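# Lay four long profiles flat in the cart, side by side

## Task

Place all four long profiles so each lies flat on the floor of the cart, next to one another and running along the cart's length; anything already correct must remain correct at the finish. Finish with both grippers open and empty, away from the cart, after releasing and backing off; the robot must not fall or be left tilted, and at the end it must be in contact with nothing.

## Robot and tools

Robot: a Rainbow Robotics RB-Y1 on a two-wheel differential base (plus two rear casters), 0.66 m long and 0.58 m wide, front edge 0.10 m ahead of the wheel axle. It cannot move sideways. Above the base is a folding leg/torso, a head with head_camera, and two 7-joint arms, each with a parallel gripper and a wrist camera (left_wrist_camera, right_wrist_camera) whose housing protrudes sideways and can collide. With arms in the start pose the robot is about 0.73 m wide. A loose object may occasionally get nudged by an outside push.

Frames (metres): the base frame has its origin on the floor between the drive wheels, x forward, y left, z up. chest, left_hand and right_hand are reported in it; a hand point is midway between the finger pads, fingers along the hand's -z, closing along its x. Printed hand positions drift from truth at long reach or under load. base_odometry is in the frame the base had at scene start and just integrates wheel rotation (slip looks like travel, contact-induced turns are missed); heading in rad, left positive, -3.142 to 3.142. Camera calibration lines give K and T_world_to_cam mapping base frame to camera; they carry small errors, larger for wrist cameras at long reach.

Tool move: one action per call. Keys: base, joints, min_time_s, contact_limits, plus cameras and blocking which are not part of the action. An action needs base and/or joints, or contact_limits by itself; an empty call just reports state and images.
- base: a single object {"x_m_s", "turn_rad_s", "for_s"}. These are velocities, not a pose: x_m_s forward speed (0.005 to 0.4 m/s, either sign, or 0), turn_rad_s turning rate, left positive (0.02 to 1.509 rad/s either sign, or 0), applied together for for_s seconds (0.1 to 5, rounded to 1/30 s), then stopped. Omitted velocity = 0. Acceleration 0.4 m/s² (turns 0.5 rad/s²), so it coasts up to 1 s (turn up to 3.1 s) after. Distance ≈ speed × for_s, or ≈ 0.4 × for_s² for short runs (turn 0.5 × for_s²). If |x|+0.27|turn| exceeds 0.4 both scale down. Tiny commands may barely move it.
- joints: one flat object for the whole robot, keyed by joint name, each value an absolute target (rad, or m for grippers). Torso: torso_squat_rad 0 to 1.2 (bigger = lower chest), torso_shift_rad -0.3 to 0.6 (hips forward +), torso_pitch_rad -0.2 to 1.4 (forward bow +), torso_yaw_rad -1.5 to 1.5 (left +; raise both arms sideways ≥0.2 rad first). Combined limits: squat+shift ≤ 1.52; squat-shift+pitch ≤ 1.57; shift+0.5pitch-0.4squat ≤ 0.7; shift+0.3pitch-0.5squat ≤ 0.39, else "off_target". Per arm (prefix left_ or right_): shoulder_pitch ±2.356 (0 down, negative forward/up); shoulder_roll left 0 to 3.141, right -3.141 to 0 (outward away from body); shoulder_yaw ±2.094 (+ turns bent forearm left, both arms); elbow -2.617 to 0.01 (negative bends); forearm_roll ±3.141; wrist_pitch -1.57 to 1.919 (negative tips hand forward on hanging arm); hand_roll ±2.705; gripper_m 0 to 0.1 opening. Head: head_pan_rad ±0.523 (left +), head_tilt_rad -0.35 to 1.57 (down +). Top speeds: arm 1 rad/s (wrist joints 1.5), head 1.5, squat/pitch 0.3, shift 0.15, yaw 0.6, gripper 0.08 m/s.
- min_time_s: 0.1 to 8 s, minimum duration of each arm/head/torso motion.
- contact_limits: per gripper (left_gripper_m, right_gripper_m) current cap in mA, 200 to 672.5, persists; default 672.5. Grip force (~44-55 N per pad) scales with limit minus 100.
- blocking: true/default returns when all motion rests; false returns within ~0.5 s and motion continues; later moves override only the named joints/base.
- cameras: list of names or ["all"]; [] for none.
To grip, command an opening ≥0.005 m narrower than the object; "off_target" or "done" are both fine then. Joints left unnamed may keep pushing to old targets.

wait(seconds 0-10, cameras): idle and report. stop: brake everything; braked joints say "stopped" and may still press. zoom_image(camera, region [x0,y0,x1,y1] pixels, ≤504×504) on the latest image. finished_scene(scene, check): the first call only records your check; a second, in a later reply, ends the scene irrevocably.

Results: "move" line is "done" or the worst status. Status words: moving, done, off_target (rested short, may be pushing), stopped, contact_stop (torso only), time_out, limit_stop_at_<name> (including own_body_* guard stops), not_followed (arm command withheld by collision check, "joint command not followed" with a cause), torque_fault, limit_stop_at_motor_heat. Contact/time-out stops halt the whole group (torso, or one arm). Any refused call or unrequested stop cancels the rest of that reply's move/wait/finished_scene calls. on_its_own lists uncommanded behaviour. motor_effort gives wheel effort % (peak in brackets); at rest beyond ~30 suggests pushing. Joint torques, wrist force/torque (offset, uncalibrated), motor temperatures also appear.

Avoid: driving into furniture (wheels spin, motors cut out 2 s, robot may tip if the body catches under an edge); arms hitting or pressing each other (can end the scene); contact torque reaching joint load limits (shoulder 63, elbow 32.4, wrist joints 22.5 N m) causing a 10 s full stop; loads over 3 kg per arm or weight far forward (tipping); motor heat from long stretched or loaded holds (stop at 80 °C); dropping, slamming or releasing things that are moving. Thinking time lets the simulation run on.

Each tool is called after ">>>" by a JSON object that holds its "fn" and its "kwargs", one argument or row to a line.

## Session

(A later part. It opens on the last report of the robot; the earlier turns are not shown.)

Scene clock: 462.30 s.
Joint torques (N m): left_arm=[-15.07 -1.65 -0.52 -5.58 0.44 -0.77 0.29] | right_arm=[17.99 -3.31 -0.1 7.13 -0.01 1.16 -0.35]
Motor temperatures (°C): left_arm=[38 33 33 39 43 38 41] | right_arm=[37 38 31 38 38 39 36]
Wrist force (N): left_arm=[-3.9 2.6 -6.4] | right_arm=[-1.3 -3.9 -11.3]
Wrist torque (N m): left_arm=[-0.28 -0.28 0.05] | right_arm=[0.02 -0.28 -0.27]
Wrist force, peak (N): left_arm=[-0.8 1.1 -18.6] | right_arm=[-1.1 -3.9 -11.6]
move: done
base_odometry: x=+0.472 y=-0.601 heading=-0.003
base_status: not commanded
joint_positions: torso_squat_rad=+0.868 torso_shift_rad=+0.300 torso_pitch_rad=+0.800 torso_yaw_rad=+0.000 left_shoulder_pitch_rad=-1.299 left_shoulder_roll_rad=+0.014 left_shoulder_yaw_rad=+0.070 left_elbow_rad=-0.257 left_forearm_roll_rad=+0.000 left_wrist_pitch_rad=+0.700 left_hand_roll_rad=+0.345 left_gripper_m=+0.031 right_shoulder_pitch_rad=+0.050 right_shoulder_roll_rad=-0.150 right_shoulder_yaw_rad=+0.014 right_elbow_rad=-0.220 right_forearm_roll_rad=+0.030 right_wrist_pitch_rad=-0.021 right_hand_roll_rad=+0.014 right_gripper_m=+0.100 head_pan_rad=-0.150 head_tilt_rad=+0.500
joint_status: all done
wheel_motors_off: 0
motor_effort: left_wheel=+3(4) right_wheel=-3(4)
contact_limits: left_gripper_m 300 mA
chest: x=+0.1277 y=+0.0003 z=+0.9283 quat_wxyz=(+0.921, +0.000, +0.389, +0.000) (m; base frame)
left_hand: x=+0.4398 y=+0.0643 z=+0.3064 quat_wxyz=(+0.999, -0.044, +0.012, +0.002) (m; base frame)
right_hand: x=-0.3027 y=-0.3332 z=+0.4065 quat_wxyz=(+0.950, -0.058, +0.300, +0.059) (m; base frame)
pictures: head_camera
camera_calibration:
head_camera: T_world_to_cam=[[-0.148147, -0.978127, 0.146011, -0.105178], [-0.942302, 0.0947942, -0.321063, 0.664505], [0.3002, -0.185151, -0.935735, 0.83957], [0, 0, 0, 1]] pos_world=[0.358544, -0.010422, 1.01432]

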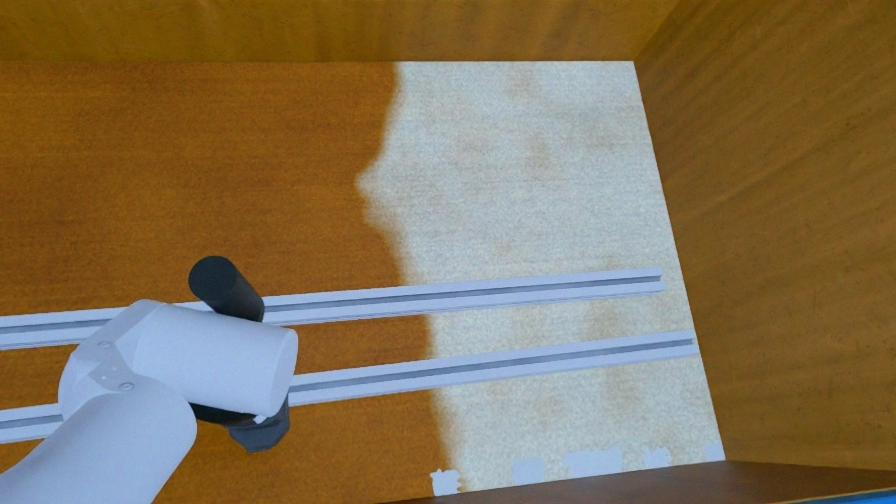

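>>> {"fn": "move", "kwargs": {
  "joints": {"left_gripper_m":0.056,"torso_squat_rad":0.863},
  "contact_limits": {"left_gripper_m":672.5},
  "cameras": []
}}

>>> {"fn": "move", "kwargs": {
  "joints": {"torso_squat_rad":0.58},
  "cameras": ["head_camera"]
}}

>>> {"fn": "move", "kwargs": {
  "joints": {"torso_squat_rad":0.25,"torso_shift_rad":0.2,"torso_pitch_rad":0.7,"left_shoulder_pitch_rad":-1.0,"left_shoulder_roll_rad":0.043,"left_shoulder_yaw_rad":0.10,"left_elbow_rad":-1.10,"left_forearm_roll_rad":-0.046,"left_wrist_pitch_rad":1.345,"left_hand_roll_rad":0.225},
  "min_time_s": 3,
  "cameras": ["head_camera"]
}}

>>> {"fn": "move", "kwargs": {
  "base": {"x_m_s":-0.24,"for_s":2.0},
  "joints": {"head_pan_rad":0.15},
  "cameras": ["head_camera"]
}}

Scene clock: 471.37 s.
Joint torques (N m): left_arm=[-13.43 -1.26 -1.21 -4.99 0.35 -0.26 0.36] | right_arm=[18.32 -3.16 -0.62 7.11 0.02 1.09 -0.2]
Motor temperatures (°C): left_arm=[38 33 33 38 43 38 41] | right_arm=[37 38 31 38 38 39 36]
Wrist force (N): left_arm=[-1.1 0.8 -9.4] | right_arm=[-1.2 -4.2 -11.1]
Wrist torque (N m): left_arm=[-0.34 -0.26 0.18] | right_arm=[0.07 -0.27 -0.29]
Wrist force, peak (N): left_arm=[-2.2 1.5 -13.8] | right_arm=[-1.4 -3.9 -11.4]
move: done
base_odometry: x=+0.472 y=-0.601 heading=-0.003
base_status: not commanded
joint_positions: torso_squat_rad=+0.863 torso_shift_rad=+0.300 torso_pitch_rad=+0.800 torso_yaw_rad=+0.000 left_shoulder_pitch_rad=-1.300 left_shoulder_roll_rad=+0.014 left_shoulder_yaw_rad=+0.070 left_elbow_rad=-0.257 left_forearm_roll_rad=+0.000 left_wrist_pitch_rad=+0.700 left_hand_roll_rad=+0.345 left_gripper_m=+0.056 right_shoulder_pitch_rad=+0.050 right_shoulder_roll_rad=-0.150 right_shoulder_yaw_rad=+0.014 right_elbow_rad=-0.220 right_forearm_roll_rad=+0.030 right_wrist_pitch_rad=-0.021 right_hand_roll_rad=+0.014 right_gripper_m=+0.100 head_pan_rad=-0.150 head_tilt_rad=+0.500
joint_status: all done
wheel_motors_off: 0
motor_effort: left_wheel=+2(4) right_wheel=-2(4)
contact_limits: left_gripper_m 672.5 mA
chest: x=+0.1285 y=+0.0003 z=+0.9308 quat_wxyz=(+0.921, +0.000, +0.389, +0.000) (m; base frame)
left_hand: x=+0.4408 y=+0.0642 z=+0.3089 quat_wxyz=(+0.999, -0.044, +0.012, +0.002) (m; base frame)
right_hand: x=-0.3019 y=-0.3332 z=+0.4090 quat_wxyz=(+0.950, -0.058, +0.300, +0.059) (m; base frame)
pictures: none
No camera images: "cameras" was empty.

Scene clock: 473.17 s.
Joint torques (N m): left_arm=[-13.41 -1.63 -0.27 -4.49 0.16 -0.13 0.32] | right_arm=[18.55 -3.24 -0.39 7.05 -0.04 1.16 -0.31]
Motor temperatures (°C): left_arm=[38 33 33 38 43 38 41] | right_arm=[37 38 31 38 38 39 36]
Wrist force (N): left_arm=[-0.9 1.0 -9.2] | right_arm=[-1.6 -4.1 -11.4]
Wrist torque (N m): left_arm=[-0.34 -0.23 0.18] | right_arm=[0.05 -0.30 -0.28]
Wrist force, peak (N): left_arm=[-0.4 1.0 -10.1] | right_arm=[-1.6 -4.4 -11.7]
move: done
base_odometry: x=+0.472 y=-0.601 heading=-0.003
base_status: not commanded
joint_positions: torso_squat_rad=+0.580 torso_shift_rad=+0.300 torso_pitch_rad=+0.800 torso_yaw_rad=+0.000 left_shoulder_pitch_rad=-1.300 left_shoulder_roll_rad=+0.014 left_shoulder_yaw_rad=+0.070 left_elbow_rad=-0.257 left_forearm_roll_rad=+0.000 left_wrist_pitch_rad=+0.700 left_hand_roll_rad=+0.345 left_gripper_m=+0.056 right_shoulder_pitch_rad=+0.050 right_shoulder_roll_rad=-0.150 right_shoulder_yaw_rad=+0.014 right_elbow_rad=-0.220 right_forearm_roll_rad=+0.030 right_wrist_pitch_rad=-0.021 right_hand_roll_rad=+0.014 right_gripper_m=+0.100 head_pan_rad=-0.150 head_tilt_rad=+0.500
joint_status: all done
wheel_motors_off: 0
motor_effort: left_wheel=+3(4) right_wheel=-2(5)
contact_limits: left_gripper_m 672.5 mA
chest: x=+0.1671 y=+0.0003 z=+1.0554 quat_wxyz=(+0.921, +0.000, +0.390, +0.000) (m; base frame)
left_hand: x=+0.4794 y=+0.0642 z=+0.4336 quat_wxyz=(+0.999, -0.044, +0.012, +0.002) (m; base frame)
right_hand: x=-0.2634 y=-0.3332 z=+0.5336 quat_wxyz=(+0.950, -0.058, +0.300, +0.059) (m; base frame)
pictures: head_camera
camera_calibration:
head_camera: T_world_to_cam=[[-0.148131, -0.978127, 0.146027, -0.117905], [-0.942337, 0.0947941, -0.320959, 0.742288], [0.300096, -0.185151, -0.935768, 0.946718], [0, 0, 0, 1]] pos_world=[0.397914, -0.0104052, 1.14137]

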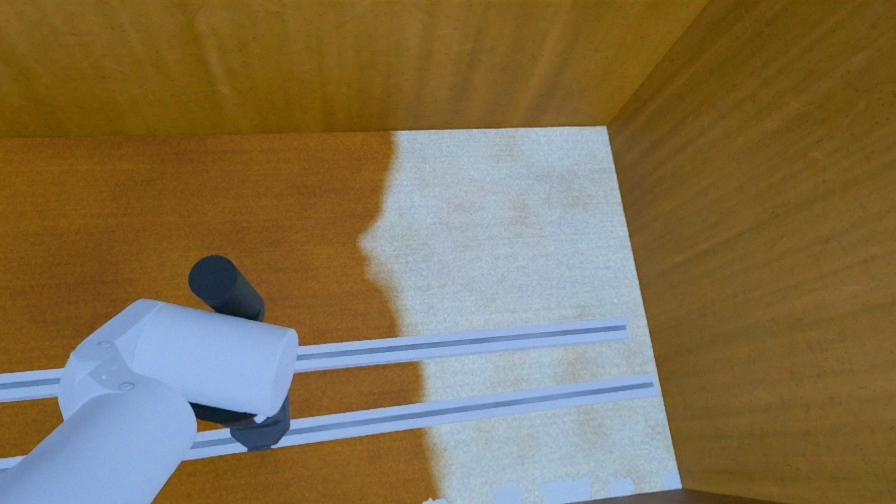

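Scene clock: 476.47 s.
Joint torques (N m): left_arm=[-13.12 0.98 0.07 -8.27 -0.5 0.08 -0.2] | right_arm=[15.99 -3.23 -0.23 5.85 0.02 0.9 -0.3]
Motor temperatures (°C): left_arm=[37 33 33 38 43 38 41] | right_arm=[37 38 31 38 38 39 36]
Wrist force (N): left_arm=[-0.7 1.0 -9.7] | right_arm=[-1.5 -4.2 -11.6]
Wrist torque (N m): left_arm=[-0.41 -0.18 0.24] | right_arm=[0.10 -0.25 -0.31]
Wrist force, peak (N): left_arm=[-0.1 1.0 -10.0] | right_arm=[-2.1 -4.0 -12.1]
move: done
base_odometry: x=+0.472 y=-0.601 heading=-0.003
base_status: not commanded
joint_positions: torso_squat_rad=+0.250 torso_shift_rad=+0.200 torso_pitch_rad=+0.700 torso_yaw_rad=+0.000 left_shoulder_pitch_rad=-1.000 left_shoulder_roll_rad=+0.043 left_shoulder_yaw_rad=+0.100 left_elbow_rad=-1.100 left_forearm_roll_rad=-0.046 left_wrist_pitch_rad=+1.345 left_hand_roll_rad=+0.225 left_gripper_m=+0.056 right_shoulder_pitch_rad=+0.050 right_shoulder_roll_rad=-0.150 right_shoulder_yaw_rad=+0.014 right_elbow_rad=-0.220 right_forearm_roll_rad=+0.030 right_wrist_pitch_rad=-0.021 right_hand_roll_rad=+0.014 right_gripper_m=+0.100 head_pan_rad=-0.150 head_tilt_rad=+0.500
joint_status: all done
wheel_motors_off: 0
motor_effort: left_wheel=+3(3) right_wheel=-1(5)
contact_limits: left_gripper_m 672.5 mA
chest: x=+0.1062 y=+0.0003 z=+1.1818 quat_wxyz=(+0.939, +0.000, +0.343, +0.000) (m; base frame)
left_hand: x=+0.4906 y=+0.1250 z=+0.6687 quat_wxyz=(+1.000, -0.007, -0.004, +0.001) (m; base frame)
right_hand: x=-0.2701 y=-0.3332 z=+0.6197 quat_wxyz=(+0.964, -0.061, +0.252, +0.056) (m; base frame)
pictures: head_camera
camera_calibration:
head_camera: T_world_to_cam=[[-0.161955, -0.97813, 0.130511, -0.12557], [-0.905591, 0.0947817, -0.413427, 0.830845], [0.392015, -0.185146, -0.901136, 1.03263], [0, 0, 0, 1]] pos_world=[0.327261, -0.0103854, 1.29042]

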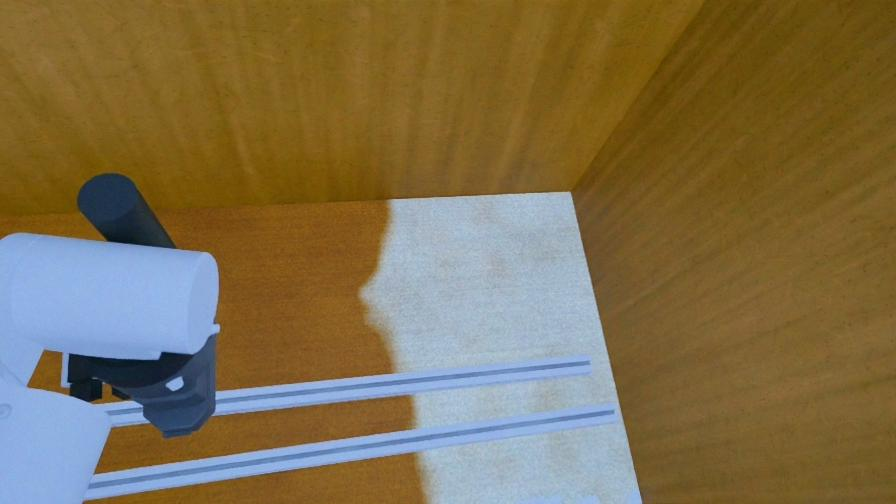

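Scene clock: 479.70 s.
Joint torques (N m): left_arm=[-14.22 0.49 0 -7.96 -0.52 0.18 0] | right_arm=[16.52 -3.53 -0.64 6.04 -0.02 0.88 -0.25]
Motor temperatures (°C): left_arm=[37 33 33 38 43 38 41] | right_arm=[37 38 31 38 38 39 36]
Wrist force (N): left_arm=[-0.4 1.0 -9.7] | right_arm=[-1.7 -4.1 -11.6]
Wrist torque (N m): left_arm=[-0.41 -0.14 0.26] | right_arm=[0.08 -0.27 -0.30]
Wrist force, peak (N): left_arm=[-0.3 0.9 -9.9] | right_arm=[-2.1 -4.1 -12.0]
move: done
base_odometry: x=-0.008 y=-0.599 heading=-0.003
base_status: done (sent for 2 of 2 s)
joint_positions: torso_squat_rad=+0.250 torso_shift_rad=+0.200 torso_pitch_rad=+0.700 torso_yaw_rad=+0.000 left_shoulder_pitch_rad=-1.000 left_shoulder_roll_rad=+0.043 left_shoulder_yaw_rad=+0.100 left_elbow_rad=-1.100 left_forearm_roll_rad=-0.046 left_wrist_pitch_rad=+1.345 left_hand_roll_rad=+0.225 left_gripper_m=+0.056 right_shoulder_pitch_rad=+0.050 right_shoulder_roll_rad=-0.150 right_shoulder_yaw_rad=+0.014 right_elbow_rad=-0.220 right_forearm_roll_rad=+0.030 right_wrist_pitch_rad=-0.021 right_hand_roll_rad=+0.014 right_gripper_m=+0.100 head_pan_rad=+0.150 head_tilt_rad=+0.500
joint_status: all done
wheel_motors_off: 0
motor_effort: left_wheel=+10(28) right_wheel=-5(28)
contact_limits: left_gripper_m 672.5 mA
chest: x=+0.1061 y=+0.0003 z=+1.1819 quat_wxyz=(+0.939, +0.000, +0.343, +0.000) (m; base frame)
left_hand: x=+0.4906 y=+0.1251 z=+0.6687 quat_wxyz=(+1.000, -0.007, -0.004, +0.001) (m; base frame)
right_hand: x=-0.2701 y=-0.3332 z=+0.6197 quat_wxyz=(+0.964, -0.061, +0.252, +0.056) (m; base frame)
pictures: head_camera
camera_calibration:
head_camera: T_world_to_cam=[[0.0661548, -0.995902, -0.0616673, 0.0707848], [-0.912504, -0.0353799, -0.407535, 0.824825], [0.403683, 0.083232, -0.911105, 1.0428], [0, 0, 0, 1]] pos_world=[0.327012, 0.0128822, 1.29061]

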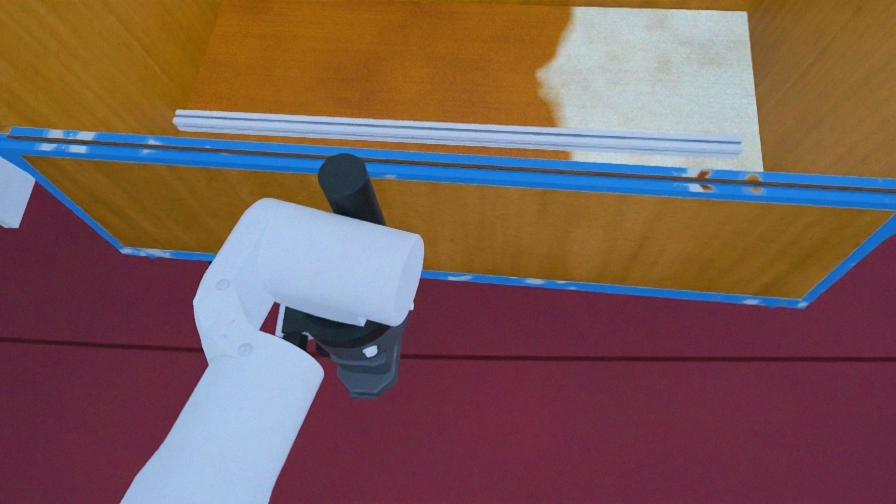

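>>> {"fn": "move", "kwargs": {
  "base": {"turn_rad_s":0.8,"for_s":1.9667},
  "joints": {"torso_squat_rad":0.6,"torso_shift_rad":0,"torso_pitch_rad":0,"left_shoulder_pitch_rad":-0.40,"left_elbow_rad":-0.27,"left_forearm_roll_rad":-0.008,"left_wrist_pitch_rad":-0.90,"left_hand_roll_rad":-1.57,"left_gripper_m":0.05,"head_tilt_rad":0.6,"head_pan_rad":0},
  "cameras": []
}}

>>> {"fn": "move", "kwargs": {
  "base": {"x_m_s":0.4,"for_s":2.9},
  "cameras": []
}}

>>> {"fn": "move", "kwargs": {
  "base": {"turn_rad_s":-0.8,"for_s":1.9667},
  "joints": {"torso_squat_rad":1.087,"head_pan_rad":0.5},
  "cameras": ["head_camera"]
}}

>>> {"fn": "move", "kwargs": {
  "base": {"x_m_s":0.24,"for_s":1.9},
  "cameras": ["left_wrist_camera"]
}}

Scene clock: 490.30 s.
Joint torques (N m): left_arm=[-14.08 2.18 0.86 -5.87 0.11 -1.8 0.59] | right_arm=[-1.37 -4.76 -0.16 -1.13 0.16 -0.48 -0.27]
Motor temperatures (°C): left_arm=[37 33 33 39 43 38 41] | right_arm=[37 38 31 38 38 39 36]
Wrist force (N): left_arm=[0.2 -5.6 -3.9] | right_arm=[-5.8 -3.5 -12.6]
Wrist torque (N m): left_arm=[0.04 -0.09 0.18] | right_arm=[0.03 -0.52 -0.33]
Wrist force, peak (N): left_arm=[-1.3 0.9 -10.1] | right_arm=[-6.0 -3.5 -12.9]
move: done
base_odometry: x=-0.009 y=-0.599 heading=+1.570
base_status: done (sent for 1.97 of 1.97 s)
joint_positions: torso_squat_rad=+0.600 torso_shift_rad=+0.000 torso_pitch_rad=+0.000 torso_yaw_rad=+0.000 left_shoulder_pitch_rad=-0.400 left_shoulder_roll_rad=+0.043 left_shoulder_yaw_rad=+0.100 left_elbow_rad=-0.270 left_forearm_roll_rad=-0.008 left_wrist_pitch_rad=-0.900 left_hand_roll_rad=-1.570 left_gripper_m=+0.050 right_shoulder_pitch_rad=+0.050 right_shoulder_roll_rad=-0.150 right_shoulder_yaw_rad=+0.014 right_elbow_rad=-0.220 right_forearm_roll_rad=+0.030 right_wrist_pitch_rad=-0.021 right_hand_roll_rad=+0.014 right_gripper_m=+0.100 head_pan_rad=+0.000 head_tilt_rad=+0.600
joint_status: all done
wheel_motors_off: 0
motor_effort: left_wheel=+4(38) right_wheel=+15(42)
contact_limits: left_gripper_m 672.5 mA
chest: x=-0.2280 y=+0.0004 z=+1.1677 quat_wxyz=(+1.000, +0.000, +0.000, +0.000) (m; base frame)
left_hand: x=+0.2639 y=+0.2198 z=+0.7753 quat_wxyz=(+0.489, +0.495, -0.494, -0.521) (m; base frame)
right_hand: x=-0.1534 y=-0.3332 z=+0.4954 quat_wxyz=(+0.992, -0.076, -0.094, +0.031) (m; base frame)
pictures: none
No camera images: "cameras" was empty.

Scene clock: 494.63 s.
Joint torques (N m): left_arm=[-12.91 2.11 0.49 -5.68 0.13 -1.77 0.69] | right_arm=[-1.17 -4.33 0.43 -0.9 0.05 -0.4 -0.22]
Motor temperatures (°C): left_arm=[37 33 33 38 43 38 41] | right_arm=[36 38 31 38 38 39 36]
Wrist force (N): left_arm=[0.0 -5.7 -4.0] | right_arm=[-6.1 -3.5 -12.4]
Wrist torque (N m): left_arm=[0.07 -0.11 0.19] | right_arm=[0.03 -0.55 -0.33]
Wrist force, peak (N): left_arm=[0.3 -6.0 -4.3] | right_arm=[-6.1 -3.5 -12.9]
move: done
base_odometry: x=-0.008 y=+0.561 heading=+1.571
base_status: done (sent for 2.9 of 2.9 s)
joint_positions: torso_squat_rad=+0.600 torso_shift_rad=+0.000 torso_pitch_rad=+0.000 torso_yaw_rad=+0.000 left_shoulder_pitch_rad=-0.400 left_shoulder_roll_rad=+0.043 left_shoulder_yaw_rad=+0.100 left_elbow_rad=-0.270 left_forearm_roll_rad=-0.008 left_wrist_pitch_rad=-0.900 left_hand_roll_rad=-1.570 left_gripper_m=+0.050 right_shoulder_pitch_rad=+0.050 right_shoulder_roll_rad=-0.150 right_shoulder_yaw_rad=+0.014 right_elbow_rad=-0.220 right_forearm_roll_rad=+0.030 right_wrist_pitch_rad=-0.021 right_hand_roll_rad=+0.014 right_gripper_m=+0.100 head_pan_rad=+0.000 head_tilt_rad=+0.600
joint_status: not commanded
wheel_motors_off: 0
motor_effort: left_wheel=+9(48) right_wheel=-10(50)
contact_limits: left_gripper_m 672.5 mA
chest: x=-0.2279 y=+0.0004 z=+1.1677 quat_wxyz=(+1.000, +0.000, +0.000, +0.000) (m; base frame)
left_hand: x=+0.2640 y=+0.2198 z=+0.7754 quat_wxyz=(+0.489, +0.495, -0.494, -0.521) (m; base frame)
right_hand: x=-0.1533 y=-0.3332 z=+0.4954 quat_wxyz=(+0.992, -0.076, -0.094, +0.031) (m; base frame)
pictures: none
No camera images: "cameras" was empty.

Scene clock: 498.53 s.
Joint torques (N m): left_arm=[-13.47 0.07 0.76 -5.88 0.16 -1.87 0.58] | right_arm=[-1.85 -4.67 0.39 -1.16 0.26 -0.5 -0.26]
Motor temperatures (°C): left_arm=[37 33 33 38 43 38 41] | right_arm=[36 38 31 38 38 39 36]
Wrist force (N): left_arm=[-0.7 -5.0 -3.9] | right_arm=[-6.0 -3.3 -12.2]
Wrist torque (N m): left_arm=[-0.03 -0.25 0.21] | right_arm=[-0.01 -0.51 -0.34]
Wrist force, peak (N): left_arm=[-0.7 -6.1 -4.4] | right_arm=[-6.3 -3.6 -12.8]
move: done
base_odometry: x=-0.009 y=+0.561 heading=-0.002
base_status: done (sent for 1.97 of 1.97 s)
joint_positions: torso_squat_rad=+1.087 torso_shift_rad=+0.000 torso_pitch_rad=+0.000 torso_yaw_rad=+0.000 left_shoulder_pitch_rad=-0.400 left_shoulder_roll_rad=+0.043 left_shoulder_yaw_rad=+0.100 left_elbow_rad=-0.270 left_forearm_roll_rad=-0.008 left_wrist_pitch_rad=-0.900 left_hand_roll_rad=-1.570 left_gripper_m=+0.050 right_shoulder_pitch_rad=+0.050 right_shoulder_roll_rad=-0.150 right_shoulder_yaw_rad=+0.014 right_elbow_rad=-0.220 right_forearm_roll_rad=+0.030 right_wrist_pitch_rad=-0.021 right_hand_roll_rad=+0.014 right_gripper_m=+0.100 head_pan_rad=+0.500 head_tilt_rad=+0.600
joint_status: all done
wheel_motors_off: 0
motor_effort: left_wheel=+15(42) right_wheel=+4(48)
contact_limits: left_gripper_m 672.5 mA
chest: x=-0.2281 y=+0.0003 z=+0.9155 quat_wxyz=(+1.000, +0.000, +0.000, +0.000) (m; base frame)
left_hand: x=+0.2640 y=+0.2198 z=+0.5234 quat_wxyz=(+0.489, +0.495, -0.494, -0.521) (m; base frame)
right_hand: x=-0.1533 y=-0.3332 z=+0.2432 quat_wxyz=(+0.992, -0.076, -0.094, +0.031) (m; base frame)
pictures: head_camera
camera_calibration:
head_camera: T_world_to_cam=[[0.426234, -0.904612, 0.00145821, 0.0921645], [-0.473738, -0.224588, -0.851547, 0.909202], [0.770647, 0.362268, -0.524276, 0.684782], [0, 0, 0, 1]] pos_world=[-0.136286, 0.0394945, 1.13311]

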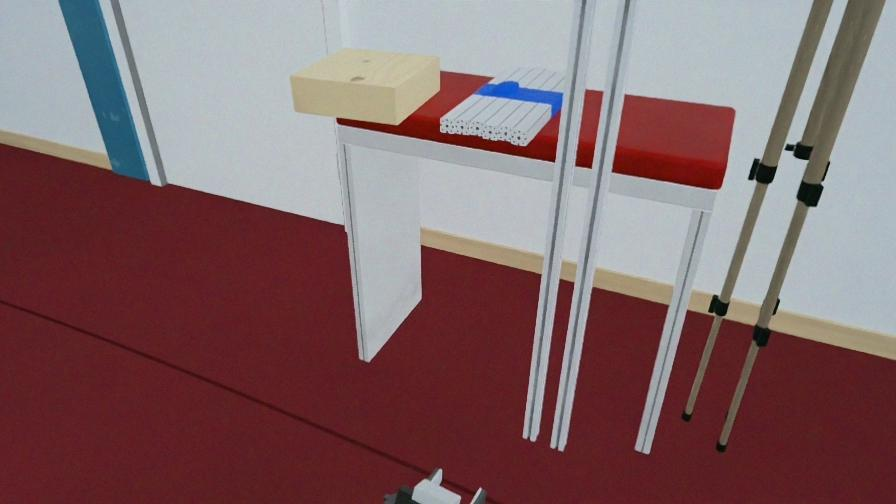

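Scene clock: 501.83 s.
Joint torques (N m): left_arm=[-13.48 1.62 0.09 -5.91 0.1 -1.67 0.47] | right_arm=[-1.86 -4.53 0.07 -1.09 0.46 -0.63 -0.18]
Motor temperatures (°C): left_arm=[37 33 33 38 43 38 41] | right_arm=[36 38 31 38 38 39 36]
Wrist force (N): left_arm=[-0.4 -5.6 -4.4] | right_arm=[-6.2 -3.3 -12.4]
Wrist torque (N m): left_arm=[0.04 -0.22 0.22] | right_arm=[0.01 -0.52 -0.33]
Wrist force, peak (N): left_arm=[-0.3 -5.8 -4.6] | right_arm=[-6.7 -3.4 -12.5]
move: done
base_odometry: x=+0.447 y=+0.560 heading=-0.003
base_status: done (sent for 1.9 of 1.9 s)
joint_positions: torso_squat_rad=+1.087 torso_shift_rad=+0.000 torso_pitch_rad=+0.000 torso_yaw_rad=+0.000 left_shoulder_pitch_rad=-0.400 left_shoulder_roll_rad=+0.043 left_shoulder_yaw_rad=+0.100 left_elbow_rad=-0.270 left_forearm_roll_rad=-0.008 left_wrist_pitch_rad=-0.900 left_hand_roll_rad=-1.570 left_gripper_m=+0.050 right_shoulder_pitch_rad=+0.050 right_shoulder_roll_rad=-0.150 right_shoulder_yaw_rad=+0.014 right_elbow_rad=-0.220 right_forearm_roll_rad=+0.030 right_wrist_pitch_rad=-0.021 right_hand_roll_rad=+0.014 right_gripper_m=+0.100 head_pan_rad=+0.500 head_tilt_rad=+0.600
joint_status: not commanded
wheel_motors_off: 0
motor_effort: left_wheel=-13(48) right_wheel=+11(48)
contact_limits: left_gripper_m 672.5 mA
chest: x=-0.2280 y=+0.0003 z=+0.9155 quat_wxyz=(+1.000, +0.000, +0.000, +0.000) (m; base frame)
left_hand: x=+0.2640 y=+0.2198 z=+0.5233 quat_wxyz=(+0.489, +0.495, -0.494, -0.521) (m; base frame)
right_hand: x=-0.1533 y=-0.3332 z=+0.2432 quat_wxyz=(+0.992, -0.076, -0.094, +0.031) (m; base frame)
pictures: left_wrist_camera
camera_calibration:
left_wrist_camera: T_world_to_cam=[[-0.0651607, -0.997821, -0.0103763, 0.241296], [-0.493376, 0.041254, -0.868837, 0.607819], [0.867372, -0.0514946, -0.494989, 0.120149], [0, 0, 0, 1]] pos_world=[0.211393, 0.221882, 0.590072]

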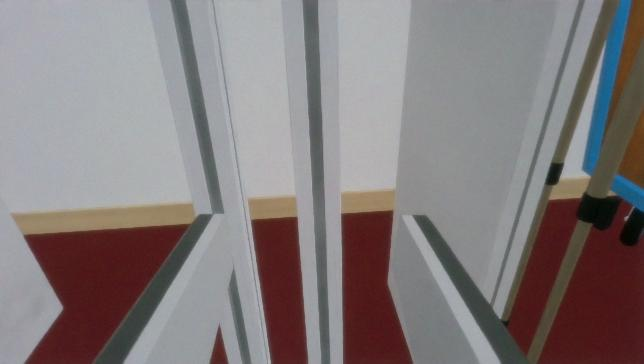

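>>> {"fn": "move", "kwargs": {
  "joints": {"left_shoulder_roll_rad":0.026,"left_hand_roll_rad":-1.587},
  "base": {"x_m_s":0.1,"for_s":0.9},
  "cameras": ["left_wrist_camera"]
}}

Scene clock: 507.43 s.
Joint torques (N m): left_arm=[-13.08 1.27 0.23 -6.15 0.17 -2.03 0.28] | right_arm=[-1.11 -4.39 -0.52 -0.76 0.26 -0.35 -0.25]
Motor temperatures (°C): left_arm=[37 33 33 38 43 38 41] | right_arm=[36 38 31 38 38 39 36]
Wrist force (N): left_arm=[-0.6 -6.0 -4.3] | right_arm=[-6.1 -3.4 -12.3]
Wrist torque (N m): left_arm=[0.08 -0.25 0.20] | right_arm=[0.00 -0.52 -0.34]
Wrist force, peak (N): left_arm=[-1.8 -5.9 -4.5] | right_arm=[-6.3 -3.5 -12.6]
move: done
base_odometry: x=+0.537 y=+0.559 heading=-0.004
base_status: done (sent for 0.9 of 0.9 s)
joint_positions: torso_squat_rad=+1.087 torso_shift_rad=+0.000 torso_pitch_rad=+0.000 torso_yaw_rad=+0.000 left_shoulder_pitch_rad=-0.400 left_shoulder_roll_rad=+0.026 left_shoulder_yaw_rad=+0.100 left_elbow_rad=-0.270 left_forearm_roll_rad=-0.008 left_wrist_pitch_rad=-0.900 left_hand_roll_rad=-1.587 left_gripper_m=+0.050 right_shoulder_pitch_rad=+0.050 right_shoulder_roll_rad=-0.150 right_shoulder_yaw_rad=+0.014 right_elbow_rad=-0.220 right_forearm_roll_rad=+0.030 right_wrist_pitch_rad=-0.021 right_hand_roll_rad=+0.014 right_gripper_m=+0.100 head_pan_rad=+0.500 head_tilt_rad=+0.600
joint_status: all done
wheel_motors_off: 0
motor_effort: left_wheel=-11(25) right_wheel=+13(45)
contact_limits: left_gripper_m 672.5 mA
chest: x=-0.2280 y=+0.0003 z=+0.9155 quat_wxyz=(+1.000, +0.000, +0.000, +0.000) (m; base frame)
left_hand: x=+0.2629 y=+0.2093 z=+0.5223 quat_wxyz=(+0.488, +0.493, -0.495, -0.523) (m; base frame)
right_hand: x=-0.1533 y=-0.3332 z=+0.2432 quat_wxyz=(+0.992, -0.076, -0.094, +0.031) (m; base frame)
pictures: left_wrist_camera
camera_calibration:
left_wrist_camera: T_world_to_cam=[[-0.071734, -0.997359, -0.0113692, 0.23288], [-0.494641, 0.0454701, -0.867907, 0.605745], [0.866132, -0.0566347, -0.496596, 0.122299], [0, 0, 0, 1]] pos_world=[0.210405, 0.211648, 0.589111]

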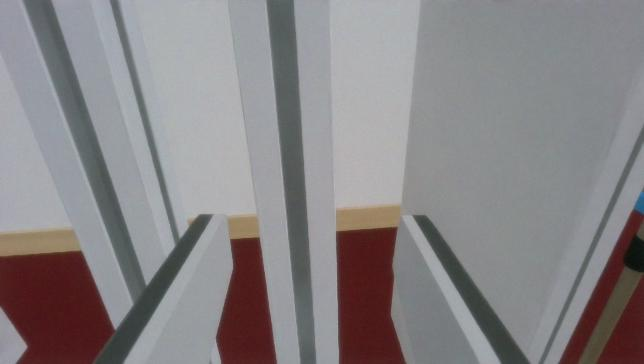

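>>> {"fn": "move", "kwargs": {
  "joints": {"left_shoulder_roll_rad":0.035,"left_hand_roll_rad":-1.578},
  "base": {"x_m_s":0.1,"for_s":0.5},
  "cameras": ["left_wrist_camera"]
}}

Scene clock: 512.77 s.
Joint torques (N m): left_arm=[-12.65 2.06 -0.06 -6.07 -0.23 -1.8 0.23] | right_arm=[-1.12 -4.74 -0.11 -1.03 0.17 -0.63 -0.19]
Motor temperatures (°C): left_arm=[37 33 33 38 43 38 41] | right_arm=[36 38 31 37 38 39 36]
Wrist force (N): left_arm=[-1.0 -5.5 -4.3] | right_arm=[-6.1 -3.5 -12.1]
Wrist torque (N m): left_arm=[0.03 -0.30 0.20] | right_arm=[0.02 -0.53 -0.33]
Wrist force, peak (N): left_arm=[-0.6 -6.0 -4.4] | right_arm=[-6.0 -3.4 -12.7]
move: done
base_odometry: x=+0.587 y=+0.559 heading=-0.004
base_status: done (sent for 0.5 of 0.5 s)
joint_positions: torso_squat_rad=+1.087 torso_shift_rad=+0.000 torso_pitch_rad=+0.000 torso_yaw_rad=+0.000 left_shoulder_pitch_rad=-0.400 left_shoulder_roll_rad=+0.035 left_shoulder_yaw_rad=+0.100 left_elbow_rad=-0.270 left_forearm_roll_rad=-0.008 left_wrist_pitch_rad=-0.900 left_hand_roll_rad=-1.578 left_gripper_m=+0.050 right_shoulder_pitch_rad=+0.050 right_shoulder_roll_rad=-0.150 right_shoulder_yaw_rad=+0.014 right_elbow_rad=-0.220 right_forearm_roll_rad=+0.030 right_wrist_pitch_rad=-0.021 right_hand_roll_rad=+0.014 right_gripper_m=+0.100 head_pan_rad=+0.500 head_tilt_rad=+0.600
joint_status: all done
wheel_motors_off: 0
motor_effort: left_wheel=-10(26) right_wheel=+8(42)
contact_limits: left_gripper_m 672.5 mA
chest: x=-0.2280 y=+0.0003 z=+0.9155 quat_wxyz=(+1.000, +0.000, +0.000, +0.000) (m; base frame)
left_hand: x=+0.2635 y=+0.2148 z=+0.5228 quat_wxyz=(+0.489, +0.494, -0.495, -0.522) (m; base frame)
right_hand: x=-0.1533 y=-0.3332 z=+0.2432 quat_wxyz=(+0.992, -0.076, -0.094, +0.031) (m; base frame)
pictures: left_wrist_camera
camera_calibration:
left_wrist_camera: T_world_to_cam=[[-0.068174, -0.997616, -0.0107086, 0.237235], [-0.494042, 0.0430825, -0.86837, 0.606822], [0.866761, -0.0539098, -0.495801, 0.121193], [0, 0, 0, 1]] pos_world=[0.210923, 0.21706, 0.589574]

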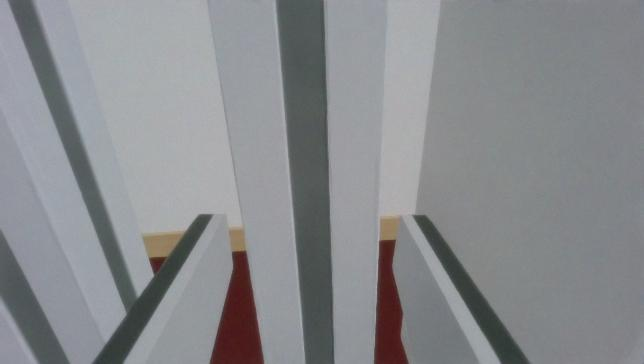

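>>> {"fn": "move", "kwargs": {
  "joints": {"left_gripper_m":0},
  "cameras": []
}}

>>> {"fn": "move", "kwargs": {
  "joints": {"torso_squat_rad":0.98},
  "cameras": []
}}

>>> {"fn": "move", "kwargs": {
  "base": {"x_m_s":-0.1,"for_s":1},
  "cameras": ["left_wrist_camera"]
}}

Scene clock: 518.10 s.
Joint torques (N m): left_arm=[-12.6 1.98 -0.55 -5.75 -0.03 -1.91 -0.13] | right_arm=[-1.51 -4.69 -0.29 -1.05 0.27 -0.58 -0.18]
Motor temperatures (°C): left_arm=[37 33 33 38 43 39 41] | right_arm=[36 38 31 37 38 39 36]
Wrist force (N): left_arm=[1.0 -4.5 -3.4] | right_arm=[-6.2 -3.2 -12.5]
Wrist torque (N m): left_arm=[-0.23 -0.25 1.01] | right_arm=[-0.01 -0.54 -0.34]
Wrist force, peak (N): left_arm=[-0.5 -5.9 -4.5] | right_arm=[-6.2 -3.3 -12.7]
move: off_target
base_odometry: x=+0.587 y=+0.559 heading=-0.004
base_status: not commanded
joint_positions: torso_squat_rad=+1.087 torso_shift_rad=+0.000 torso_pitch_rad=+0.000 torso_yaw_rad=+0.000 left_shoulder_pitch_rad=-0.400 left_shoulder_roll_rad=+0.035 left_shoulder_yaw_rad=+0.100 left_elbow_rad=-0.270 left_forearm_roll_rad=-0.008 left_wrist_pitch_rad=-0.900 left_hand_roll_rad=-1.578 left_gripper_m=+0.031 right_shoulder_pitch_rad=+0.050 right_shoulder_roll_rad=-0.150 right_shoulder_yaw_rad=+0.014 right_elbow_rad=-0.220 right_forearm_roll_rad=+0.030 right_wrist_pitch_rad=-0.021 right_hand_roll_rad=+0.014 right_gripper_m=+0.100 head_pan_rad=+0.500 head_tilt_rad=+0.600
joint_status: left_gripper_m off_target (ended at +0.031, target +0.000)
wheel_motors_off: 0
motor_effort: left_wheel=-11(11) right_wheel=+8(11)
contact_limits: left_gripper_m 672.5 mA
chest: x=-0.2280 y=+0.0003 z=+0.9155 quat_wxyz=(+1.000, +0.000, +0.000, +0.000) (m; base frame)
left_hand: x=+0.2635 y=+0.2148 z=+0.5228 quat_wxyz=(+0.489, +0.494, -0.495, -0.522) (m; base frame)
right_hand: x=-0.1533 y=-0.3332 z=+0.2432 quat_wxyz=(+0.992, -0.076, -0.094, +0.031) (m; base frame)
pictures: none
No camera images: "cameras" was empty.

Scene clock: 519.27 s.
Joint torques (N m): left_arm=[-17.46 1.67 -0.03 -9.43 -0.04 -4.18 0.42] | right_arm=[-1.35 -4.67 -0.19 -0.98 0.13 -0.56 -0.16]
Motor temperatures (°C): left_arm=[37 33 33 38 43 39 41] | right_arm=[36 38 31 37 38 39 36]
Wrist force (N): left_arm=[0.5 -14.5 -4.7] | right_arm=[-6.2 -3.4 -12.3]
Wrist torque (N m): left_arm=[-0.20 -0.19 0.15] | right_arm=[0.02 -0.55 -0.34]
Wrist force, peak (N): left_arm=[-0.5 -16.1 -4.1] | right_arm=[-6.0 -3.5 -12.9]
move: done
base_odometry: x=+0.587 y=+0.559 heading=-0.004
base_status: not commanded
joint_positions: torso_squat_rad=+0.980 torso_shift_rad=+0.000 torso_pitch_rad=+0.001 torso_yaw_rad=+0.000 left_shoulder_pitch_rad=-0.399 left_shoulder_roll_rad=+0.035 left_shoulder_yaw_rad=+0.100 left_elbow_rad=-0.269 left_forearm_roll_rad=-0.008 left_wrist_pitch_rad=-0.899 left_hand_roll_rad=-1.578 left_gripper_m=+0.030 right_shoulder_pitch_rad=+0.050 right_shoulder_roll_rad=-0.150 right_shoulder_yaw_rad=+0.014 right_elbow_rad=-0.220 right_forearm_roll_rad=+0.030 right_wrist_pitch_rad=-0.021 right_hand_roll_rad=+0.014 right_gripper_m=+0.100 head_pan_rad=+0.500 head_tilt_rad=+0.600
joint_status: all done
wheel_motors_off: 0
motor_effort: left_wheel=-11(11) right_wheel=+11(13)
contact_limits: left_gripper_m 672.5 mA
chest: x=-0.2278 y=+0.0003 z=+0.9798 quat_wxyz=(+1.000, +0.000, +0.000, +0.000) (m; base frame)
left_hand: x=+0.2628 y=+0.2150 z=+0.5859 quat_wxyz=(+0.489, +0.493, -0.494, -0.522) (m; base frame)
right_hand: x=-0.1534 y=-0.3332 z=+0.3075 quat_wxyz=(+0.992, -0.076, -0.094, +0.032) (m; base frame)
pictures: none
No camera images: "cameras" was empty.

Scene clock: 521.20 s.
Joint torques (N m): left_arm=[-17.73 1.36 0.1 -9.32 0.07 -4.58 0.13] | right_arm=[-2.06 -4.64 -0.07 -1.29 0.32 -0.54 -0.27]
Motor temperatures (°C): left_arm=[37 33 33 38 43 39 41] | right_arm=[35 38 31 37 38 39 36]
Wrist force (N): left_arm=[0.4 -14.8 -4.7] | right_arm=[-6.1 -3.5 -12.4]
Wrist torque (N m): left_arm=[-0.15 -0.18 0.18] | right_arm=[0.03 -0.54 -0.33]
Wrist force, peak (N): left_arm=[-0.1 -15.7 -4.3] | right_arm=[-6.3 -3.6 -12.8]
move: done
base_odometry: x=+0.487 y=+0.559 heading=-0.002
base_status: done (sent for 1 of 1 s)
joint_positions: torso_squat_rad=+0.980 torso_shift_rad=+0.000 torso_pitch_rad=+0.000 torso_yaw_rad=+0.000 left_shoulder_pitch_rad=-0.399 left_shoulder_roll_rad=+0.035 left_shoulder_yaw_rad=+0.100 left_elbow_rad=-0.269 left_forearm_roll_rad=-0.008 left_wrist_pitch_rad=-0.899 left_hand_roll_rad=-1.578 left_gripper_m=+0.030 right_shoulder_pitch_rad=+0.050 right_shoulder_roll_rad=-0.150 right_shoulder_yaw_rad=+0.014 right_elbow_rad=-0.220 right_forearm_roll_rad=+0.030 right_wrist_pitch_rad=-0.021 right_hand_roll_rad=+0.014 right_gripper_m=+0.100 head_pan_rad=+0.500 head_tilt_rad=+0.600
joint_status: not commanded
wheel_motors_off: 0
motor_effort: left_wheel=+24(39) right_wheel=-24(30)
contact_limits: left_gripper_m 672.5 mA
chest: x=-0.2279 y=+0.0003 z=+0.9798 quat_wxyz=(+1.000, +0.000, +0.000, +0.000) (m; base frame)
left_hand: x=+0.2627 y=+0.2150 z=+0.5859 quat_wxyz=(+0.489, +0.493, -0.494, -0.522) (m; base frame)
right_hand: x=-0.1535 y=-0.3332 z=+0.3075 quat_wxyz=(+0.992, -0.076, -0.094, +0.031) (m; base frame)
pictures: left_wrist_camera
camera_calibration:
left_wrist_camera: T_world_to_cam=[[-0.0677827, -0.997645, -0.0104669, 0.237809], [-0.496561, 0.0428333, -0.866944, 0.66116], [0.865351, -0.0535664, -0.498295, 0.154943], [0, 0, 0, 1]] pos_world=[0.210346, 0.217229, 0.652886]

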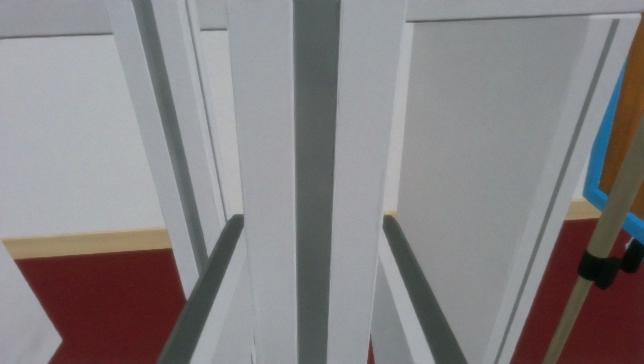

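>>> {"fn": "move", "kwargs": {
  "base": {"x_m_s":-0.3,"for_s":1.6333},
  "joints": {"head_pan_rad":0},
  "cameras": []
}}

>>> {"fn": "move", "kwargs": {
  "base": {"turn_rad_s":-0.8,"for_s":1.9667},
  "cameras": []
}}

>>> {"fn": "move", "kwargs": {
  "base": {"x_m_s":0.4,"for_s":2.9667},
  "joints": {"torso_squat_rad":0.6},
  "cameras": []
}}

>>> {"fn": "move", "kwargs": {
  "base": {"turn_rad_s":0.8,"for_s":1.9667},
  "cameras": []
}}

>>> {"fn": "move", "kwargs": {
  "joints": {"torso_squat_rad":0.2,"torso_shift_rad":0.2,"torso_pitch_rad":0.7,"left_shoulder_pitch_rad":-1.0,"left_shoulder_roll_rad":0.033,"left_elbow_rad":-1.10,"left_forearm_roll_rad":-0.046,"left_wrist_pitch_rad":1.345,"left_hand_roll_rad":0.235,"head_pan_rad":-0.15,"head_tilt_rad":0.5},
  "min_time_s": 4,
  "cameras": ["head_camera"]
}}

Scene clock: 533.47 s.
Joint torques (N m): left_arm=[-18.82 2.14 0.01 -9.35 0.15 -4.06 0.47] | right_arm=[-2.47 -4.96 0.01 -0.93 0.36 -0.51 -0.19]
Motor temperatures (°C): left_arm=[38 33 33 39 43 39 41] | right_arm=[35 38 31 37 38 39 36]
Wrist force (N): left_arm=[0.6 -14.3 -4.3] | right_arm=[-6.1 -3.4 -12.3]
Wrist torque (N m): left_arm=[-0.30 -0.17 0.14] | right_arm=[0.02 -0.54 -0.33]
Wrist force, peak (N): left_arm=[0.6 -15.1 -5.3] | right_arm=[-6.5 -3.5 -12.8]
move: done
base_odometry: x=-0.003 y=+0.561 heading=-0.004
base_status: done (sent for 1.63 of 1.63 s)
joint_positions: torso_squat_rad=+0.980 torso_shift_rad=+0.000 torso_pitch_rad=+0.000 torso_yaw_rad=+0.000 left_shoulder_pitch_rad=-0.399 left_shoulder_roll_rad=+0.035 left_shoulder_yaw_rad=+0.100 left_elbow_rad=-0.269 left_forearm_roll_rad=-0.008 left_wrist_pitch_rad=-0.899 left_hand_roll_rad=-1.578 left_gripper_m=+0.030 right_shoulder_pitch_rad=+0.050 right_shoulder_roll_rad=-0.150 right_shoulder_yaw_rad=+0.014 right_elbow_rad=-0.220 right_forearm_roll_rad=+0.030 right_wrist_pitch_rad=-0.021 right_hand_roll_rad=+0.014 right_gripper_m=+0.100 head_pan_rad=+0.000 head_tilt_rad=+0.600
joint_status: all done
wheel_motors_off: 0
motor_effort: left_wheel=-15(38) right_wheel=+19(55)
contact_limits: left_gripper_m 672.5 mA
chest: x=-0.2279 y=+0.0003 z=+0.9798 quat_wxyz=(+1.000, +0.000, +0.000, +0.000) (m; base frame)
left_hand: x=+0.2627 y=+0.2150 z=+0.5859 quat_wxyz=(+0.489, +0.493, -0.494, -0.522) (m; base frame)
right_hand: x=-0.1536 y=-0.3333 z=+0.3075 quat_wxyz=(+0.992, -0.076, -0.094, +0.031) (m; base frame)
pictures: none
No camera images: "cameras" was empty.

Scene clock: 537.37 s.
Joint torques (N m): left_arm=[-18.02 2.33 0.15 -9.44 0.13 -4.01 0.43] | right_arm=[-2.15 -5.06 0.13 -1.29 0.25 -0.63 -0.28]
Motor temperatures (°C): left_arm=[38 33 33 39 43 40 41] | right_arm=[35 38 31 37 38 39 36]
Wrist force (N): left_arm=[0.0 -14.4 -4.5] | right_arm=[-6.0 -3.7 -12.5]
Wrist torque (N m): left_arm=[-0.17 -0.24 0.19] | right_arm=[0.06 -0.53 -0.33]
Wrist force, peak (N): left_arm=[0.6 -15.1 -4.6] | right_arm=[-6.3 -3.7 -12.7]
move: done
base_odometry: x=-0.003 y=+0.561 heading=-1.576
base_status: done (sent for 1.97 of 1.97 s)
joint_positions: torso_squat_rad=+0.980 torso_shift_rad=+0.000 torso_pitch_rad=+0.000 torso_yaw_rad=+0.000 left_shoulder_pitch_rad=-0.399 left_shoulder_roll_rad=+0.035 left_shoulder_yaw_rad=+0.100 left_elbow_rad=-0.269 left_forearm_roll_rad=-0.008 left_wrist_pitch_rad=-0.899 left_hand_roll_rad=-1.578 left_gripper_m=+0.030 right_shoulder_pitch_rad=+0.050 right_shoulder_roll_rad=-0.150 right_shoulder_yaw_rad=+0.014 right_elbow_rad=-0.220 right_forearm_roll_rad=+0.030 right_wrist_pitch_rad=-0.021 right_hand_roll_rad=+0.014 right_gripper_m=+0.100 head_pan_rad=+0.000 head_tilt_rad=+0.600
joint_status: not commanded
wheel_motors_off: 0
motor_effort: left_wheel=+15(52) right_wheel=+3(51)
contact_limits: left_gripper_m 672.5 mA
chest: x=-0.2279 y=+0.0003 z=+0.9798 quat_wxyz=(+1.000, +0.000, +0.000, +0.000) (m; base frame)
left_hand: x=+0.2627 y=+0.2150 z=+0.5859 quat_wxyz=(+0.489, +0.493, -0.494, -0.522) (m; base frame)
right_hand: x=-0.1535 y=-0.3333 z=+0.3075 quat_wxyz=(+0.992, -0.076, -0.094, +0.031) (m; base frame)
pictures: none
No camera images: "cameras" was empty.

Scene clock: 541.77 s.
Joint torques (N m): left_arm=[-17.6 2.49 -0.03 -9.21 0.05 -4.31 0.19] | right_arm=[-1.16 -5.03 0 -0.9 0.19 -0.41 -0.22]
Motor temperatures (°C): left_arm=[38 33 33 39 43 40 41] | right_arm=[35 38 31 37 38 39 36]
Wrist force (N): left_arm=[1.0 -14.4 -4.3] | right_arm=[-5.9 -3.3 -12.6]
Wrist torque (N m): left_arm=[-0.38 -0.09 0.15] | right_arm=[0.02 -0.53 -0.33]
Wrist force, peak (N): left_arm=[1.1 -15.2 -5.4] | right_arm=[-6.8 -3.3 -12.9]
move: done
base_odometry: x=-0.010 y=-0.626 heading=-1.577
base_status: done (sent for 2.97 of 2.97 s)
joint_positions: torso_squat_rad=+0.600 torso_shift_rad=+0.000 torso_pitch_rad=+0.000 torso_yaw_rad=+0.000 left_shoulder_pitch_rad=-0.399 left_shoulder_roll_rad=+0.035 left_shoulder_yaw_rad=+0.100 left_elbow_rad=-0.269 left_forearm_roll_rad=-0.008 left_wrist_pitch_rad=-0.899 left_hand_roll_rad=-1.578 left_gripper_m=+0.030 right_shoulder_pitch_rad=+0.050 right_shoulder_roll_rad=-0.150 right_shoulder_yaw_rad=+0.014 right_elbow_rad=-0.220 right_forearm_roll_rad=+0.030 right_wrist_pitch_rad=-0.021 right_hand_roll_rad=+0.014 right_gripper_m=+0.100 head_pan_rad=+0.000 head_tilt_rad=+0.600
joint_status: all done
wheel_motors_off: 0
motor_effort: left_wheel=-9(48) right_wheel=+10(49)
contact_limits: left_gripper_m 672.5 mA
chest: x=-0.2278 y=+0.0003 z=+1.1677 quat_wxyz=(+1.000, +0.000, +0.000, +0.000) (m; base frame)
left_hand: x=+0.2629 y=+0.2150 z=+0.7738 quat_wxyz=(+0.489, +0.493, -0.494, -0.522) (m; base frame)
right_hand: x=-0.1534 y=-0.3332 z=+0.4954 quat_wxyz=(+0.992, -0.076, -0.094, +0.032) (m; base frame)
pictures: none
No camera images: "cameras" was empty.

Scene clock: 545.67 s.
Joint torques (N m): left_arm=[-17.88 2.19 -1.06 -9.03 -0.05 -4.35 0.53] | right_arm=[-1.92 -4.77 -0.04 -0.89 0.31 -0.52 -0.24]
Motor temperatures (°C): left_arm=[38 33 33 39 43 40 41] | right_arm=[35 38 31 37 38 39 36]
Wrist force (N): left_arm=[0.7 -14.5 -4.4] | right_arm=[-5.9 -3.4 -12.6]
Wrist torque (N m): left_arm=[-0.15 -0.12 0.21] | right_arm=[0.01 -0.52 -0.32]
Wrist force, peak (N): left_arm=[0.4 -15.1 -4.2] | right_arm=[-6.0 -3.8 -12.9]
move: done
base_odometry: x=-0.010 y=-0.626 heading=-0.004
base_status: done (sent for 1.97 of 1.97 s)
joint_positions: torso_squat_rad=+0.600 torso_shift_rad=+0.000 torso_pitch_rad=+0.000 torso_yaw_rad=+0.000 left_shoulder_pitch_rad=-0.399 left_shoulder_roll_rad=+0.035 left_shoulder_yaw_rad=+0.100 left_elbow_rad=-0.269 left_forearm_roll_rad=-0.008 left_wrist_pitch_rad=-0.899 left_hand_roll_rad=-1.578 left_gripper_m=+0.030 right_shoulder_pitch_rad=+0.050 right_shoulder_roll_rad=-0.150 right_shoulder_yaw_rad=+0.014 right_elbow_rad=-0.220 right_forearm_roll_rad=+0.030 right_wrist_pitch_rad=-0.021 right_hand_roll_rad=+0.014 right_gripper_m=+0.100 head_pan_rad=+0.000 head_tilt_rad=+0.600
joint_status: not commanded
wheel_motors_off: 0
motor_effort: left_wheel=+4(44) right_wheel=+16(46)
contact_limits: left_gripper_m 672.5 mA
chest: x=-0.2278 y=+0.0004 z=+1.1677 quat_wxyz=(+1.000, +0.000, +0.000, +0.000) (m; base frame)
left_hand: x=+0.2629 y=+0.2150 z=+0.7738 quat_wxyz=(+0.489, +0.493, -0.494, -0.522) (m; base frame)
right_hand: x=-0.1534 y=-0.3332 z=+0.4954 quat_wxyz=(+0.992, -0.076, -0.094, +0.032) (m; base frame)
pictures: none
No camera images: "cameras" was empty.

Scene clock: 549.97 s.
Joint torques (N m): left_arm=[-17.29 -0.13 -0.4 -9.91 -0.64 0.01 0.11] | right_arm=[16.37 -3.49 -0.39 6.53 0.01 1.02 -0.33]
Motor temperatures (°C): left_arm=[38 33 33 39 43 40 41] | right_arm=[35 38 31 37 38 39 36]
Wrist force (N): left_arm=[-0.3 1.2 -18.3] | right_arm=[-1.8 -3.9 -11.8]
Wrist torque (N m): left_arm=[-0.67 -0.12 0.28] | right_arm=[0.04 -0.31 -0.28]
Wrist force, peak (N): left_arm=[-0.6 0.7 -19.3] | right_arm=[-6.0 -3.5 -12.8]
move: done
base_odometry: x=-0.010 y=-0.626 heading=-0.004
base_status: not commanded
joint_positions: torso_squat_rad=+0.200 torso_shift_rad=+0.200 torso_pitch_rad=+0.700 torso_yaw_rad=+0.000 left_shoulder_pitch_rad=-0.999 left_shoulder_roll_rad=+0.033 left_shoulder_yaw_rad=+0.100 left_elbow_rad=-1.099 left_forearm_roll_rad=-0.046 left_wrist_pitch_rad=+1.345 left_hand_roll_rad=+0.235 left_gripper_m=+0.030 right_shoulder_pitch_rad=+0.050 right_shoulder_roll_rad=-0.150 right_shoulder_yaw_rad=+0.014 right_elbow_rad=-0.220 right_forearm_roll_rad=+0.030 right_wrist_pitch_rad=-0.021 right_hand_roll_rad=+0.014 right_gripper_m=+0.100 head_pan_rad=-0.150 head_tilt_rad=+0.500
joint_status: all done
wheel_motors_off: 0
motor_effort: left_wheel=+1(6) right_wheel=+18(20)
contact_limits: left_gripper_m 672.5 mA
chest: x=+0.1079 y=+0.0004 z=+1.1894 quat_wxyz=(+0.939, +0.000, +0.343, +0.000) (m; base frame)
left_hand: x=+0.4899 y=+0.1193 z=+0.6758 quat_wxyz=(+1.000, -0.012, -0.002, +0.005) (m; base frame)
right_hand: x=-0.2684 y=-0.3332 z=+0.6274 quat_wxyz=(+0.964, -0.061, +0.252, +0.056) (m; base frame)
pictures: head_camera
camera_calibration:
head_camera: T_world_to_cam=[[-0.1619, -0.978129, 0.13058, -0.126339], [-0.905674, 0.0947372, -0.413255, 0.835354], [0.391846, -0.185169, -0.901204, 1.03892], [0, 0, 0, 1]] pos_world=[0.329008, -0.0103398, 1.29799]

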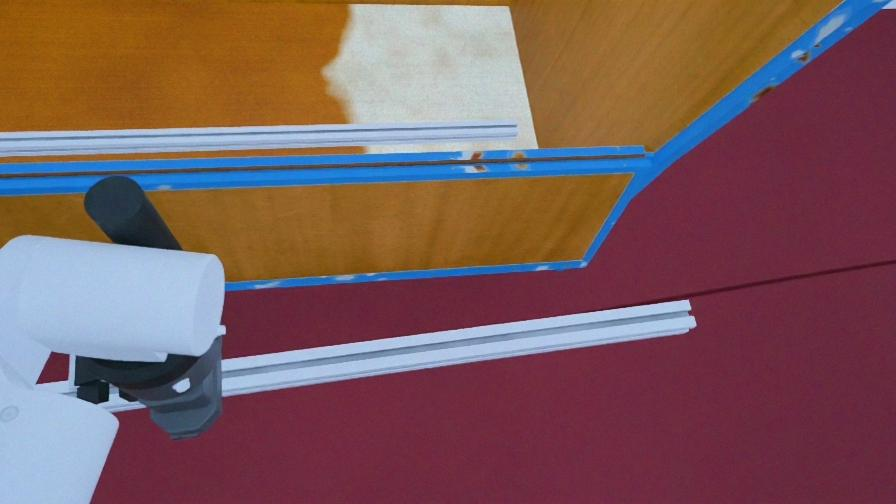

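>>> {"fn": "move", "kwargs": {
  "base": {"x_m_s":0.24,"for_s":2.2667},
  "cameras": []
}}

>>> {"fn": "move", "kwargs": {
  "joints": {"torso_squat_rad":0.35,"torso_shift_rad":0.25,"torso_pitch_rad":1.0,"left_shoulder_pitch_rad":-1.5,"left_shoulder_roll_rad":0.133,"left_elbow_rad":-0.4,"left_forearm_roll_rad":-0.06,"left_wrist_pitch_rad":0.845,"left_hand_roll_rad":0.33},
  "min_time_s": 3,
  "cameras": ["head_camera"]
}}

Scene clock: 558.97 s.
Joint torques (N m): left_arm=[-16.12 -0.93 -0.16 -9.94 -0.57 0.15 0.18] | right_arm=[16.61 -3.7 -0.15 6.14 0.11 0.98 -0.32]
Motor temperatures (°C): left_arm=[38 33 33 40 43 39 41] | right_arm=[35 38 31 37 38 39 36]
Wrist force (N): left_arm=[-0.4 0.8 -18.3] | right_arm=[-1.8 -4.0 -11.7]
Wrist torque (N m): left_arm=[-0.55 -0.15 0.25] | right_arm=[0.07 -0.31 -0.27]
Wrist force, peak (N): left_arm=[-0.1 1.1 -19.5] | right_arm=[-2.0 -4.1 -12.2]
move: done
base_odometry: x=+0.534 y=-0.628 heading=-0.004
base_status: done (sent for 2.27 of 2.27 s)
joint_positions: torso_squat_rad=+0.200 torso_shift_rad=+0.200 torso_pitch_rad=+0.701 torso_yaw_rad=+0.000 left_shoulder_pitch_rad=-0.999 left_shoulder_roll_rad=+0.033 left_shoulder_yaw_rad=+0.100 left_elbow_rad=-1.099 left_forearm_roll_rad=-0.046 left_wrist_pitch_rad=+1.345 left_hand_roll_rad=+0.235 left_gripper_m=+0.030 right_shoulder_pitch_rad=+0.050 right_shoulder_roll_rad=-0.150 right_shoulder_yaw_rad=+0.014 right_elbow_rad=-0.220 right_forearm_roll_rad=+0.030 right_wrist_pitch_rad=-0.021 right_hand_roll_rad=+0.014 right_gripper_m=+0.100 head_pan_rad=-0.150 head_tilt_rad=+0.500
joint_status: not commanded
wheel_motors_off: 0
motor_effort: left_wheel=+0(33) right_wheel=-5(43)
contact_limits: left_gripper_m 672.5 mA
chest: x=+0.1079 y=+0.0004 z=+1.1894 quat_wxyz=(+0.939, +0.000, +0.343, +0.000) (m; base frame)
left_hand: x=+0.4899 y=+0.1193 z=+0.6757 quat_wxyz=(+1.000, -0.012, -0.002, +0.005) (m; base frame)
right_hand: x=-0.2684 y=-0.3332 z=+0.6274 quat_wxyz=(+0.964, -0.061, +0.252, +0.056) (m; base frame)
pictures: none
No camera images: "cameras" was empty.

Scene clock: 562.27 s.
Joint torques (N m): left_arm=[-18.7 1.63 -0.39 -6.52 -0.67 0.07 0.53] | right_arm=[21.95 -3.03 -0.11 8.58 0.1 1.46 -0.27]
Motor temperatures (°C): left_arm=[38 33 33 40 43 39 41] | right_arm=[36 38 31 37 38 39 36]
Wrist force (N): left_arm=[-0.2 0.5 -18.3] | right_arm=[-0.7 -4.6 -10.6]
Wrist torque (N m): left_arm=[-0.64 -0.13 0.26] | right_arm=[0.10 -0.26 -0.28]
Wrist force, peak (N): left_arm=[-0.4 0.9 -19.2] | right_arm=[-1.8 -4.2 -12.1]
move: done
base_odometry: x=+0.534 y=-0.628 heading=-0.004
base_status: not commanded
joint_positions: torso_squat_rad=+0.350 torso_shift_rad=+0.250 torso_pitch_rad=+1.000 torso_yaw_rad=+0.000 left_shoulder_pitch_rad=-1.499 left_shoulder_roll_rad=+0.133 left_shoulder_yaw_rad=+0.100 left_elbow_rad=-0.400 left_forearm_roll_rad=-0.060 left_wrist_pitch_rad=+0.845 left_hand_roll_rad=+0.330 left_gripper_m=+0.030 right_shoulder_pitch_rad=+0.050 right_shoulder_roll_rad=-0.150 right_shoulder_yaw_rad=+0.014 right_elbow_rad=-0.220 right_forearm_roll_rad=+0.030 right_wrist_pitch_rad=-0.021 right_hand_roll_rad=+0.014 right_gripper_m=+0.100 head_pan_rad=-0.150 head_tilt_rad=+0.500
joint_status: all done
wheel_motors_off: 0
motor_effort: left_wheel=+0(1) right_wheel=-5(8)
contact_limits: left_gripper_m 672.5 mA
chest: x=+0.1952 y=+0.0004 z=+1.0847 quat_wxyz=(+0.877, +0.000, +0.480, +0.000) (m; base frame)
left_hand: x=+0.5675 y=+0.0992 z=+0.4735 quat_wxyz=(+1.000, -0.006, -0.006, -0.007) (m; base frame)
right_hand: x=-0.3304 y=-0.3332 z=+0.6590 quat_wxyz=(+0.916, -0.052, +0.394, +0.064) (m; base frame)
pictures: head_camera
camera_calibration:
head_camera: T_world_to_cam=[[-0.116122, -0.978122, 0.172606, -0.153057], [-0.987345, 0.0947799, -0.127148, 0.5768], [0.108007, -0.185186, -0.97675, 1.04765], [0, 0, 0, 1]] pos_world=[0.438574, -0.0103673, 1.12305]

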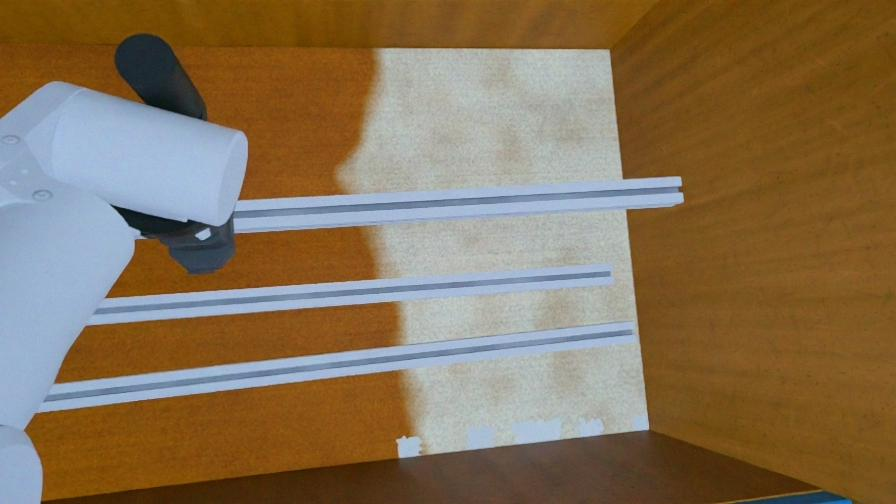

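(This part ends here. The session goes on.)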